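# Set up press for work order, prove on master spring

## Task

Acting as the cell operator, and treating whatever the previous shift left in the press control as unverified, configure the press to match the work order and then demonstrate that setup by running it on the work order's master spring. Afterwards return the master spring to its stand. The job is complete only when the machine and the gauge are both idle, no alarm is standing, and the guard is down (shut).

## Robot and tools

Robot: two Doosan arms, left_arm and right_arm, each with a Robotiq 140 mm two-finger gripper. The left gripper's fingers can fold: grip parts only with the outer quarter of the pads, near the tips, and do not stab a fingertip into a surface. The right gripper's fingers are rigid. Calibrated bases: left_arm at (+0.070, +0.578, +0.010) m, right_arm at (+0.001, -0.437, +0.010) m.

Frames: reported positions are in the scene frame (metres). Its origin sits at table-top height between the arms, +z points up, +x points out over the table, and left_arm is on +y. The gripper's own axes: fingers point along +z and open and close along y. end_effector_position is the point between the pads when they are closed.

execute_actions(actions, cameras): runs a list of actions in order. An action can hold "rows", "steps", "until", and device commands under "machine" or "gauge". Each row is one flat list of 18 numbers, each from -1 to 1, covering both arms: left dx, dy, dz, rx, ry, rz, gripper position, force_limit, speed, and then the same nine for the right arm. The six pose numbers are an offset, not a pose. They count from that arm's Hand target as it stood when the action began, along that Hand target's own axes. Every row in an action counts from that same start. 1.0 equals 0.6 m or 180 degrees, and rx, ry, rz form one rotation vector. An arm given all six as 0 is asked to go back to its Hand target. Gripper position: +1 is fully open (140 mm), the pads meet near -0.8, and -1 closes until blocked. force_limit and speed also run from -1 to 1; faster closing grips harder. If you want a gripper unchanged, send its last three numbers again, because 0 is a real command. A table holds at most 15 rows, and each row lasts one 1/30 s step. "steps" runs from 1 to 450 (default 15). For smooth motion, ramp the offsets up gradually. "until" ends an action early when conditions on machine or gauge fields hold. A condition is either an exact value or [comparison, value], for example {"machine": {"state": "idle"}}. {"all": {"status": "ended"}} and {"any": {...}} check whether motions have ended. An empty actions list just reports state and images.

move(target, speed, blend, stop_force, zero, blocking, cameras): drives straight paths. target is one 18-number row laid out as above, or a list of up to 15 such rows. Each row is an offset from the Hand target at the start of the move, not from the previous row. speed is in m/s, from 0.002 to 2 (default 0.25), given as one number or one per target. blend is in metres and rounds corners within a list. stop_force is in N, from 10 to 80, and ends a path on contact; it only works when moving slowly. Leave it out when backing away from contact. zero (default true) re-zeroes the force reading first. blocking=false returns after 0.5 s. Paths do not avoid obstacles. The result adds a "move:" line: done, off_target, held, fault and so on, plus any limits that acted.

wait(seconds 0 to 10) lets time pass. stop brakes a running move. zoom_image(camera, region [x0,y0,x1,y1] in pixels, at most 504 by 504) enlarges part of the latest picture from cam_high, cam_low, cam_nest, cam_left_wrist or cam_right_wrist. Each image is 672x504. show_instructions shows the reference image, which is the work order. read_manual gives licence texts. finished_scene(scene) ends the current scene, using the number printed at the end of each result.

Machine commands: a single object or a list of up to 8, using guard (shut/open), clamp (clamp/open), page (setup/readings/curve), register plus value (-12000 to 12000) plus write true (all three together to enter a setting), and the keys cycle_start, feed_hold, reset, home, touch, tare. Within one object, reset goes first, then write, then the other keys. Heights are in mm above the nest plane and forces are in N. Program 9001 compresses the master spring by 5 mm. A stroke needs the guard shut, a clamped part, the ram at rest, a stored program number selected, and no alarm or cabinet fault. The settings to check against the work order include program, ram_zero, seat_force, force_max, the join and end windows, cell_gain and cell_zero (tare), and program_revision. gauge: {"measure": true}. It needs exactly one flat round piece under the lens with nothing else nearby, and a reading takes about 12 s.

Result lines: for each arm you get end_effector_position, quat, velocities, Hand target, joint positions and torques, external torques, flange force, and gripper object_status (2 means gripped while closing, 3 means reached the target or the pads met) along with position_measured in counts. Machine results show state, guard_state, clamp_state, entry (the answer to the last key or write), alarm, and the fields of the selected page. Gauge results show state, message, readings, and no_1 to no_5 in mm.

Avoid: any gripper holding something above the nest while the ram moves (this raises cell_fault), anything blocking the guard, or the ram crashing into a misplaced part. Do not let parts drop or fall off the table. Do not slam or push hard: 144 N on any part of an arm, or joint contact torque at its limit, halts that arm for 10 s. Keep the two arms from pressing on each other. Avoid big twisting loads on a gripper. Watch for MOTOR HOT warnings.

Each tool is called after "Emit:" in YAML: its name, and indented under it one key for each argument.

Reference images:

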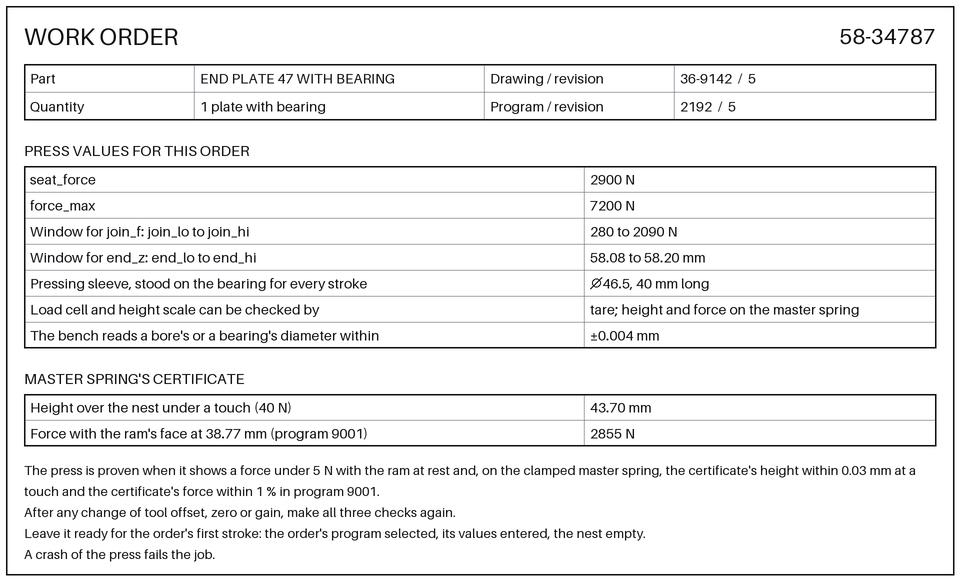

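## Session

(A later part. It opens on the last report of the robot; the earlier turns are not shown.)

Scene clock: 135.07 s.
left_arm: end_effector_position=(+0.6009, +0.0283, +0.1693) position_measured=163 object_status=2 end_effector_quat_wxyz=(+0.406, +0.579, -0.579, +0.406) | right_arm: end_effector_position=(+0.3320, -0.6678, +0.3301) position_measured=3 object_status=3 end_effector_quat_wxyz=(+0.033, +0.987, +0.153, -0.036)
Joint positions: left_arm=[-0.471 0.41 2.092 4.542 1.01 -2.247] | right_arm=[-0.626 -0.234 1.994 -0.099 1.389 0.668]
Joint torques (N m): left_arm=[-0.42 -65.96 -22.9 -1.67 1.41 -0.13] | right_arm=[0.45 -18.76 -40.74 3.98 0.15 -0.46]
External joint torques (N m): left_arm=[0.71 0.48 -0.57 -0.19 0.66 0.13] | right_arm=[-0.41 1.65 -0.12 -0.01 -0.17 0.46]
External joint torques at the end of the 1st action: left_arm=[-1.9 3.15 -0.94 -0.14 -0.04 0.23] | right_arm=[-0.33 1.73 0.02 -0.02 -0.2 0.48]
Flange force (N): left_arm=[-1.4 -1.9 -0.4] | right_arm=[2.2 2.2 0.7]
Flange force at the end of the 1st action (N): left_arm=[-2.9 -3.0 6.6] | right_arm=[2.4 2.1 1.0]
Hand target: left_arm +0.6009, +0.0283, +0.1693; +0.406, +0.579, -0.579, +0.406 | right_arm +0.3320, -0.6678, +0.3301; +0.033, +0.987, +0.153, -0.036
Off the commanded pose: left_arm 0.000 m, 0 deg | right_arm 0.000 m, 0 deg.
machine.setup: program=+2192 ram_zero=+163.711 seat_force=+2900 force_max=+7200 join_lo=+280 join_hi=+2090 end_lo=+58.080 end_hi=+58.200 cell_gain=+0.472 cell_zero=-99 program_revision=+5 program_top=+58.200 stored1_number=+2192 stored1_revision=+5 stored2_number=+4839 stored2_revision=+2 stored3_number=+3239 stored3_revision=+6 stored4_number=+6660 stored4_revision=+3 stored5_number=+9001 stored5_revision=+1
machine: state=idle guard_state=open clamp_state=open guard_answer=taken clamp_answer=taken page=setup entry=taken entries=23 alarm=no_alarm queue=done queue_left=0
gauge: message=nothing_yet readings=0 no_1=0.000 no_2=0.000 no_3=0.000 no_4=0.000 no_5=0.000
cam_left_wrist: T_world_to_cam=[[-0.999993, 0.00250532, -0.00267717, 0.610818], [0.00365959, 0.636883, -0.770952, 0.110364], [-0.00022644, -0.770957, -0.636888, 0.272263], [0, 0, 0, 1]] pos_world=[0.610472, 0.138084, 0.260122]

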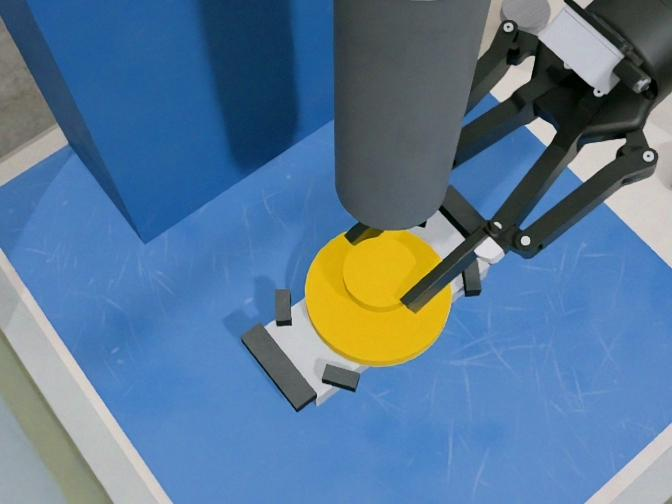

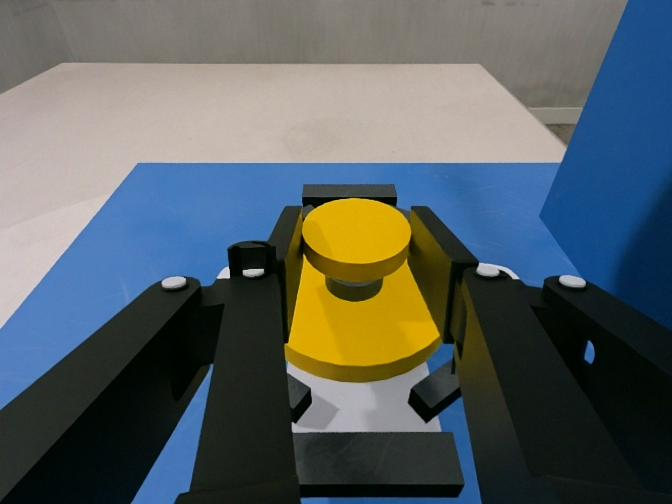

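Emit:
move:
  target:
    - [0.0094,0,-0.0034,0,0,0,-1,0.3,-1,0,0,0,0,0,0,1,1,1]
    - [0.0862,0,-0.0314,0,0,0,-1,0.3,-1,0,0,0,0,0,0,1,1,1]
    - [-0.0328,0,-0.4315,0,0,0,-1,0.3,-1,0,0,0,0,0,0,1,1,1]
  speed: [0.03,0.06,0.13]
  cameras: ["cam_left_wrist"]

Emit:
move:
  target: [-0.1007,-0.3087,-0.2767,0.47,0,-0.171,-1,0.3,-1,0,0,0,0,0,0,1,1,1]
  speed: 0.2
  cameras: ["cam_left_wrist","cam_high"]

Scene clock: 138.97 s.
left_arm: end_effector_position=(+0.6011, +0.2784, +0.2391) position_measured=163 object_status=2 end_effector_quat_wxyz=(+0.406, +0.579, -0.579, +0.406) | right_arm: end_effector_position=(+0.3320, -0.6678, +0.3301) position_measured=3 object_status=3 end_effector_quat_wxyz=(+0.033, +0.987, +0.153, -0.036)
Joint positions: left_arm=[-0.032 0.248 2.15 4.926 1.291 -2.352] | right_arm=[-0.626 -0.234 1.994 -0.099 1.389 0.668]
Joint torques (N m): left_arm=[3.09 -59.27 -28.37 -2.61 3.6 -0.23] | right_arm=[0.21 -18.57 -40.83 3.98 0.14 -0.46]
External joint torques (N m): left_arm=[-3.11 7.59 2.28 1.43 -1.7 0.23] | right_arm=[-0.14 1.48 -0.04 -0.01 -0.16 0.46]
Flange force (N): left_arm=[-9.9 -5.4 9.9] | right_arm=[2.5 1.5 0.7]
Hand target: left_arm +0.6011, +0.2784, +0.2391; +0.406, +0.579, -0.579, +0.406 | right_arm +0.3320, -0.6678, +0.3301; +0.033, +0.987, +0.153, -0.036
Off the commanded pose: left_arm 0.000 m, 0 deg | right_arm 0.000 m, 0 deg.
machine.setup: program=+2192 ram_zero=+163.711 seat_force=+2900 force_max=+7200 join_lo=+280 join_hi=+2090 end_lo=+58.080 end_hi=+58.200 cell_gain=+0.472 cell_zero=-99 program_revision=+5 program_top=+58.200 stored1_number=+2192 stored1_revision=+5 stored2_number=+4839 stored2_revision=+2 stored3_number=+3239 stored3_revision=+6 stored4_number=+6660 stored4_revision=+3 stored5_number=+9001 stored5_revision=+1
machine: state=idle guard_state=open clamp_state=open guard_answer=taken clamp_answer=taken page=setup entry=taken entries=23 alarm=no_alarm queue=done queue_left=0
gauge: message=nothing_yet readings=0 no_1=0.000 no_2=0.000 no_3=0.000 no_4=0.000 no_5=0.000
move: done
cam_left_wrist: T_world_to_cam=[[-0.999993, 0.00250532, -0.00267717, 0.610578], [0.00365959, 0.636883, -0.770952, 0.00489175], [-0.00022644, -0.770957, -0.636888, 0.509534], [0, 0, 0, 1]] pos_world=[0.610672, 0.388184, 0.329922]

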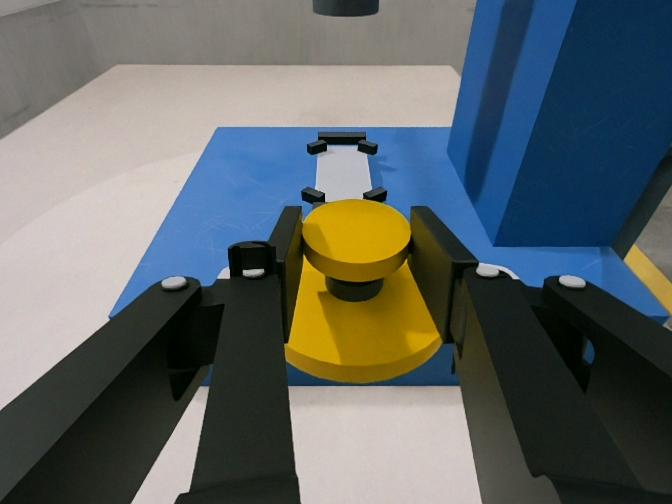

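Scene clock: 143.33 s.
left_arm: end_effector_position=(+0.7865, +0.4549, +0.2388) position_measured=163 object_status=2 end_effector_quat_wxyz=(+0.001, +0.819, +0.000, +0.574) | right_arm: end_effector_position=(+0.3320, -0.6678, +0.3301) position_measured=3 object_status=3 end_effector_quat_wxyz=(+0.033, +0.987, +0.153, -0.036)
Joint positions: left_arm=[-0.368 0.098 2.343 2.485 0.6 -1.14] | right_arm=[-0.626 -0.234 1.994 -0.099 1.389 0.668]
Joint torques (N m): left_arm=[2.78 -51.27 -36.44 -0.86 4.78 -0.26] | right_arm=[0.45 -18.91 -40.73 4.02 0.16 -0.42]
External joint torques (N m): left_arm=[-2.61 8.92 4.18 -0.79 -2.34 0.26] | right_arm=[-0.34 2.28 0.03 -0.06 -0.18 0.42]
Flange force (N): left_arm=[-9.6 8.8 7.3] | right_arm=[2.9 2.8 1.2]
Hand target: left_arm +0.7865, +0.4549, +0.2388; +0.001, +0.819, +0.000, +0.574 | right_arm +0.3320, -0.6678, +0.3301; +0.033, +0.987, +0.153, -0.036
Off the commanded pose: left_arm 0.000 m, 0 deg | right_arm 0.000 m, 0 deg.
machine.setup: program=+2192 ram_zero=+163.711 seat_force=+2900 force_max=+7200 join_lo=+280 join_hi=+2090 end_lo=+58.080 end_hi=+58.200 cell_gain=+0.472 cell_zero=-99 program_revision=+5 program_top=+58.200 stored1_number=+2192 stored1_revision=+5 stored2_number=+4839 stored2_revision=+2 stored3_number=+3239 stored3_revision=+6 stored4_number=+6660 stored4_revision=+3 stored5_number=+9001 stored5_revision=+1
machine: state=idle guard_state=open clamp_state=open guard_answer=taken clamp_answer=taken page=setup entry=taken entries=23 alarm=no_alarm queue=done queue_left=0
gauge: message=nothing_yet readings=0 no_1=0.000 no_2=0.000 no_3=0.000 no_4=0.000 no_5=0.000
move: done
cam_left_wrist: T_world_to_cam=[[-0.00204332, -0.999997, -0.00149789, 0.466442], [-0.637874, 0.00245697, -0.770137, 0.684575], [0.770138, -0.000618173, -0.637877, -0.310705], [0, 0, 0, 1]] pos_world=[0.676911, 0.464566, 0.329724]
Images, in order (width x height): cam_high 672x504, cam_left_wrist 672x504.

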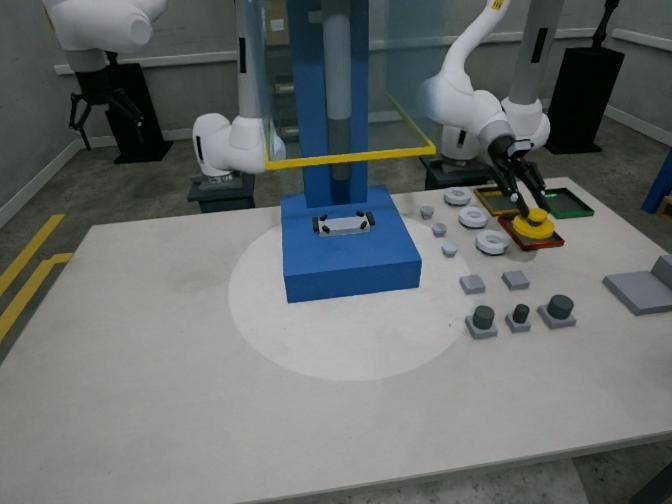

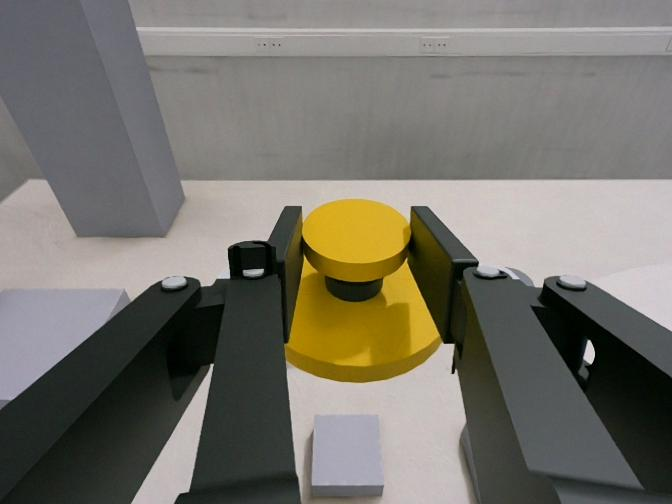

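Emit:
move:
  target:
    - [-0.2402,0,0.0874,0,0,0,-1,0.3,-1,0,0,0,0,0,0,1,1,1]
    - [-0.2637,0,0.0959,0,0,0,-1,0.3,-1,0,0,0,0,0,0,1,1,1]
  speed: [0.12,0.02]
  cameras: ["cam_left_wrist","cam_low"]

Emit:
execute_actions:
  actions:
    - {"rows":[[0,0,0,0,0,0,0.3,0.3,-0.9,0,0,0,0,0,0,1,1,1]],"steps":75}
  cameras: ["cam_left_wrist"]

Emit:
move:
  target: [0.03,0,-0.25,0,0,0,0.3,0.3,-0.9,0,0,0,0,0,0,1,1,1]
  speed: 0.15
  cameras: []

Emit:
execute_actions:
  actions:
    - {"machine":[{"guard":"shut"},{"page":"setup"}],"steps":100}

Scene clock: 146.03 s.
left_arm: end_effector_position=(+0.7865, +0.4547, +0.0706) position_measured=163 object_status=2 end_effector_quat_wxyz=(+0.001, +0.819, +0.000, +0.574) | right_arm: end_effector_position=(+0.3320, -0.6678, +0.3301) position_measured=3 object_status=3 end_effector_quat_wxyz=(+0.033, +0.987, +0.153, -0.036)
Joint positions: left_arm=[-0.369 0.447 2.417 2.708 0.967 -1.449] | right_arm=[-0.626 -0.234 1.994 -0.099 1.389 0.668]
Joint torques (N m): left_arm=[2.79 -56.3 -14.98 -0.77 -0.89 -0.26] | right_arm=[0.61 -19.04 -40.84 3.98 0.17 -0.47]
External joint torques (N m): left_arm=[-2.5 -5.4 -1.23 -0.1 3.55 0.26] | right_arm=[-0.43 1.79 -0.02 -0.01 -0.18 0.47]
Flange force (N): left_arm=[2.4 5.4 -8.8] | right_arm=[2.3 2.3 0.9]
Hand target: left_arm +0.7865, +0.4547, +0.0705; +0.001, +0.819, +0.000, +0.574 | right_arm +0.3320, -0.6678, +0.3301; +0.033, +0.987, +0.153, -0.036
Off the commanded pose: left_arm 0.000 m, 0 deg | right_arm 0.000 m, 0 deg.
machine.setup: program=+2192 ram_zero=+163.711 seat_force=+2900 force_max=+7200 join_lo=+280 join_hi=+2090 end_lo=+58.080 end_hi=+58.200 cell_gain=+0.472 cell_zero=-99 program_revision=+5 program_top=+58.200 stored1_number=+2192 stored1_revision=+5 stored2_number=+4839 stored2_revision=+2 stored3_number=+3239 stored3_revision=+6 stored4_number=+6660 stored4_revision=+3 stored5_number=+9001 stored5_revision=+1
machine: state=idle guard_state=open clamp_state=open guard_answer=taken clamp_answer=taken page=setup entry=taken entries=23 alarm=no_alarm queue=done queue_left=0
gauge: message=nothing_yet readings=0 no_1=0.000 no_2=0.000 no_3=0.000 no_4=0.000 no_5=0.000
move: done
cam_left_wrist: T_world_to_cam=[[-0.00197836, -0.999997, -0.00142229, 0.465933], [-0.637549, 0.00235705, -0.770406, 0.554909], [0.770407, -0.000617358, -0.637552, -0.418233], [0, 0, 0, 1]] pos_world=[0.676913, 0.464366, 0.161523]
Images, in order (width x height): cam_low 672x504, cam_left_wrist 672x504.

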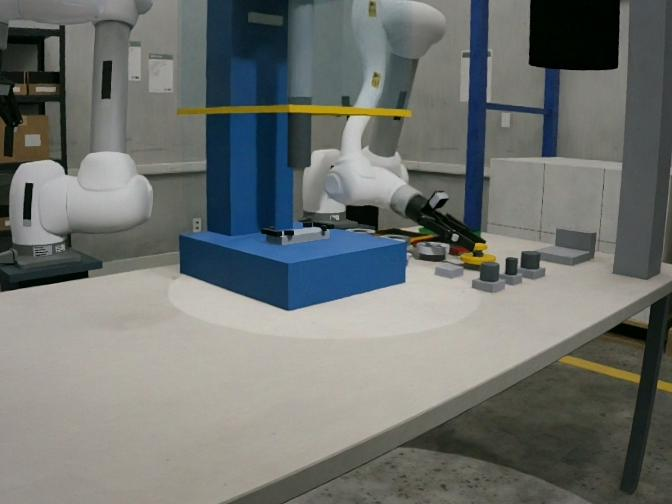

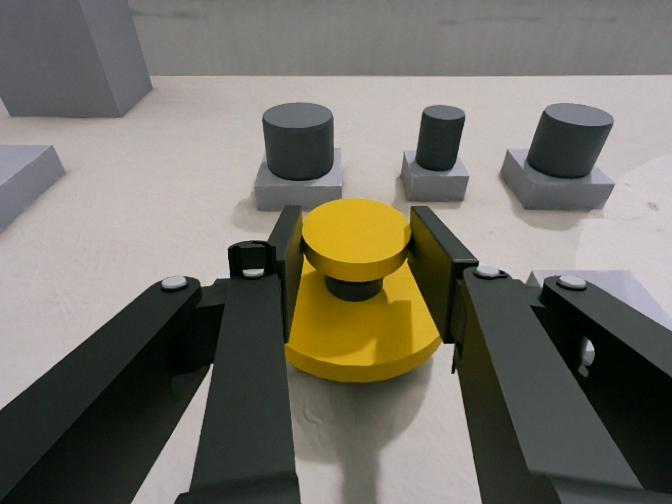

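Scene clock: 148.73 s.
left_arm: end_effector_position=(+0.7865, +0.4547, +0.0705) position_measured=91 object_status=3 end_effector_quat_wxyz=(+0.001, +0.819, +0.000, +0.574) | right_arm: end_effector_position=(+0.3320, -0.6678, +0.3301) position_measured=3 object_status=3 end_effector_quat_wxyz=(+0.033, +0.987, +0.153, -0.036)
Joint positions: left_arm=[-0.369 0.447 2.417 2.708 0.966 -1.449] | right_arm=[-0.626 -0.234 1.994 -0.099 1.389 0.668]
Joint torques (N m): left_arm=[2.72 -65.15 -15.34 -0.74 2.67 -0.2] | right_arm=[0.41 -18.94 -40.81 4.02 0.21 -0.48]
External joint torques (N m): left_arm=[-2.55 3.5 -0.86 -0.12 -0.02 0.2] | right_arm=[-0.35 1.89 -0.05 -0.04 -0.23 0.48]
Flange force (N): left_arm=[-6.7 7.2 4.1] | right_arm=[2.6 2.4 1.0]
Hand target: left_arm +0.7865, +0.4547, +0.0705; +0.001, +0.819, +0.000, +0.574 | right_arm +0.3320, -0.6678, +0.3301; +0.033, +0.987, +0.153, -0.036
Off the commanded pose: left_arm 0.000 m, 0 deg | right_arm 0.000 m, 0 deg.
machine.setup: program=+2192 ram_zero=+163.711 seat_force=+2900 force_max=+7200 join_lo=+280 join_hi=+2090 end_lo=+58.080 end_hi=+58.200 cell_gain=+0.472 cell_zero=-99 program_revision=+5 program_top=+58.200 stored1_number=+2192 stored1_revision=+5 stored2_number=+4839 stored2_revision=+2 stored3_number=+3239 stored3_revision=+6 stored4_number=+6660 stored4_revision=+3 stored5_number=+9001 stored5_revision=+1
machine: state=idle guard_state=open clamp_state=open guard_answer=taken clamp_answer=taken page=setup entry=taken entries=23 alarm=no_alarm queue=done queue_left=0
gauge: message=nothing_yet readings=0 no_1=0.000 no_2=0.000 no_3=0.000 no_4=0.000 no_5=0.000
cam_left_wrist: T_world_to_cam=[[-0.00204332, -0.999997, -0.00149789, 0.46599], [-0.637874, 0.00245697, -0.770137, 0.554962], [0.770138, -0.000618173, -0.637877, -0.418059], [0, 0, 0, 1]] pos_world=[0.676911, 0.464366, 0.161424]

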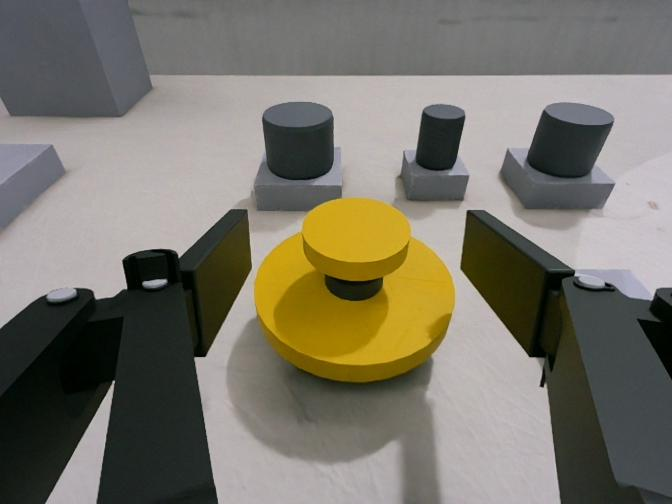

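Scene clock: 150.13 s.
left_arm: end_effector_position=(+0.6517, +0.4549, +0.1386) position_measured=91 object_status=3 end_effector_quat_wxyz=(+0.001, +0.819, +0.000, +0.574) | right_arm: end_effector_position=(+0.3320, -0.6678, +0.3301) position_measured=3 object_status=3 end_effector_quat_wxyz=(+0.033, +0.987, +0.153, -0.036)
Joint positions: left_arm=[-0.536 0.156 2.624 2.485 0.922 -1.34] | right_arm=[-0.626 -0.234 1.994 -0.099 1.389 0.668]
Joint torques (N m): left_arm=[2.34 -38.72 -19.72 -0.7 2.58 -0.16] | right_arm=[0.19 -18.65 -40.74 4.02 0.19 -0.45]
External joint torques (N m): left_arm=[-2.21 2.45 -0.33 -0.08 0.01 0.16] | right_arm=[-0.19 1.69 -0.16 -0.04 -0.21 0.45]
Flange force (N): left_arm=[-6.7 8.3 1.4] | right_arm=[2.7 2.0 0.7]
Hand target: left_arm +0.6517, +0.4549, +0.1387; +0.001, +0.819, +0.000, +0.574 | right_arm +0.3320, -0.6678, +0.3301; +0.033, +0.987, +0.153, -0.036
Off the commanded pose: left_arm 0.000 m, 0 deg | right_arm 0.000 m, 0 deg.
machine.setup: program=+2192 ram_zero=+163.711 seat_force=+2900 force_max=+7200 join_lo=+280 join_hi=+2090 end_lo=+58.080 end_hi=+58.200 cell_gain=+0.472 cell_zero=-99 program_revision=+5 program_top=+58.200 stored1_number=+2192 stored1_revision=+5 stored2_number=+4839 stored2_revision=+2 stored3_number=+3239 stored3_revision=+6 stored4_number=+6660 stored4_revision=+3 stored5_number=+9001 stored5_revision=+1
machine: state=idle guard_state=open clamp_state=open guard_answer=taken clamp_answer=taken page=setup entry=taken entries=23 alarm=no_alarm queue=done queue_left=0
gauge: message=nothing_yet readings=0 no_1=0.000 no_2=0.000 no_3=0.000 no_4=0.000 no_5=0.000
move: done

Scene clock: 153.67 s.
left_arm: end_effector_position=(+0.6517, +0.4549, +0.1387) position_measured=91 object_status=3 end_effector_quat_wxyz=(+0.001, +0.819, +0.000, +0.574) | right_arm: end_effector_position=(+0.3320, -0.6678, +0.3301) position_measured=3 object_status=3 end_effector_quat_wxyz=(+0.033, +0.987, +0.153, -0.036)
Joint positions: left_arm=[-0.536 0.156 2.624 2.485 0.922 -1.34] | right_arm=[-0.626 -0.234 1.994 -0.099 1.389 0.668]
Joint torques (N m): left_arm=[2.62 -39.46 -19.42 -0.61 2.6 -0.2] | right_arm=[0.5 -18.45 -40.69 3.98 0.16 -0.47]
External joint torques (N m): left_arm=[-2.41 3.14 -0.72 -0.18 0 0.2] | right_arm=[-0.45 1.77 -0.1 0 -0.18 0.48]
Flange force (N): left_arm=[-7.9 9.9 2.7] | right_arm=[2.3 2.4 0.8]
Hand target: left_arm +0.6517, +0.4549, +0.1387; +0.001, +0.819, +0.000, +0.574 | right_arm +0.3320, -0.6678, +0.3301; +0.033, +0.987, +0.153, -0.036
Tool commands: left_gripper/position=+0.3 left_gripper/force_limit=+0.3 left_gripper/speed=-0.9 right_gripper/position=+1.0 right_gripper/force_limit=+1.0 right_gripper/speed=+1.0
Off the commanded pose: left_arm 0.000 m, 0 deg | right_arm 0.000 m, 0 deg.
machine.setup: program=+2192 ram_zero=+163.711 seat_force=+2900 force_max=+7200 join_lo=+280 join_hi=+2090 end_lo=+58.080 end_hi=+58.200 cell_gain=+0.472 cell_zero=-99 program_revision=+5 program_top=+58.200 stored1_number=+2192 stored1_revision=+5 stored2_number=+4839 stored2_revision=+2 stored3_number=+3239 stored3_revision=+6 stored4_number=+6660 stored4_revision=+3 stored5_number=+9001 stored5_revision=+1
machine: state=idle guard_state=shut clamp_state=open guard_answer=taken clamp_answer=taken page=setup entry=taken entries=23 alarm=no_alarm queue=done queue_left=0
gauge: message=nothing_yet readings=0 no_1=0.000 no_2=0.000 no_3=0.000 no_4=0.000 no_5=0.000
cam_left_wrist: T_world_to_cam=[[-0.00204332, -0.999997, -0.00149789, 0.465916], [-0.637874, 0.00245697, -0.770137, 0.521499], [0.770138, -0.000618173, -0.637877, -0.270741], [0, 0, 0, 1]] pos_world=[0.542111, 0.464466, 0.229624]
cam_right_wrist: T_world_to_cam=[[0.329217, -0.942803, 0.0523308, -0.747469], [-0.869423, -0.281038, 0.406352, -0.0282967], [-0.368403, -0.179275, -0.912217, 0.444506], [0, 0, 0, 1]] pos_world=[0.385235, -0.63298, 0.4561]

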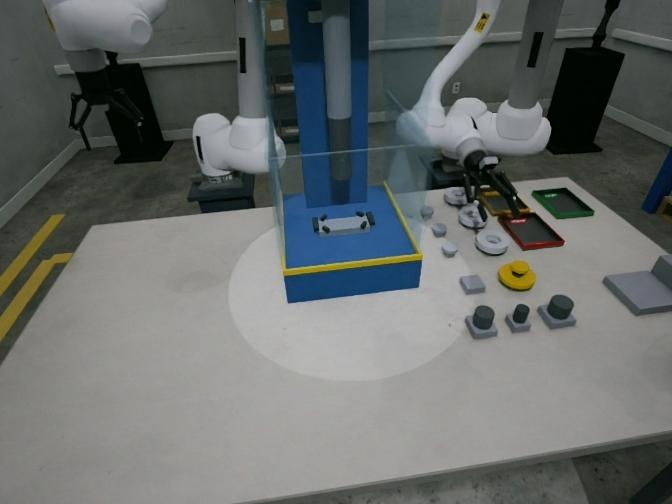

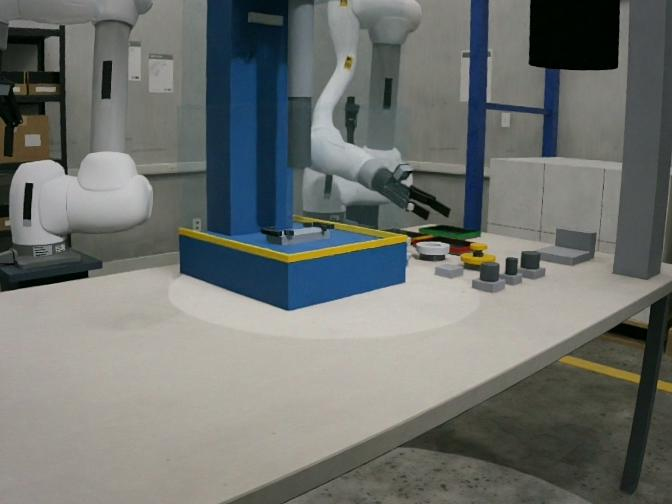

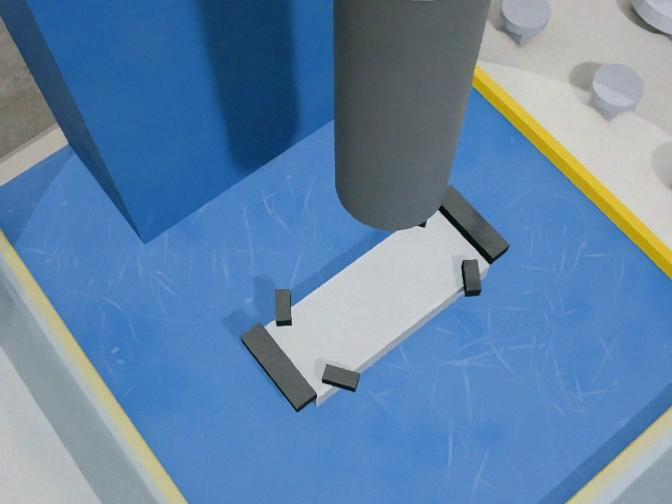

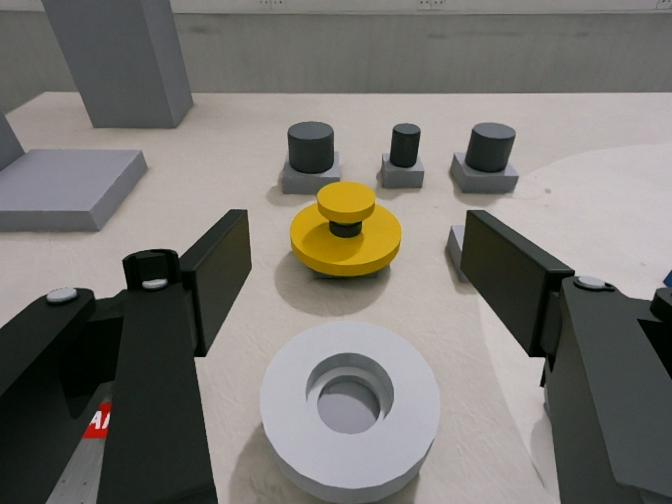

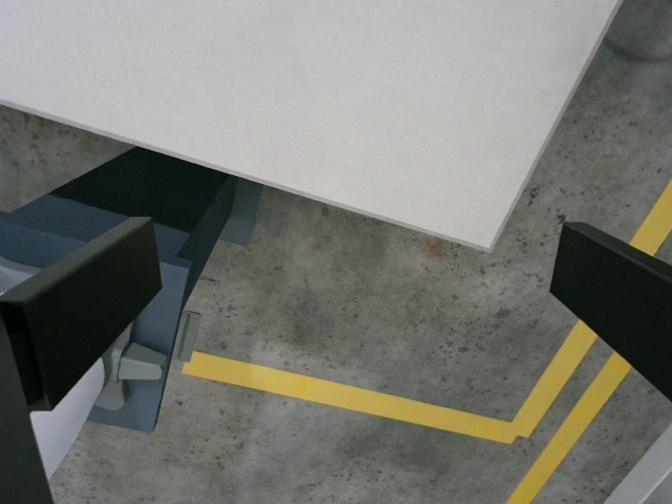

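Emit:
finished_scene:
  scene: 2

The scene is finished: the task was done.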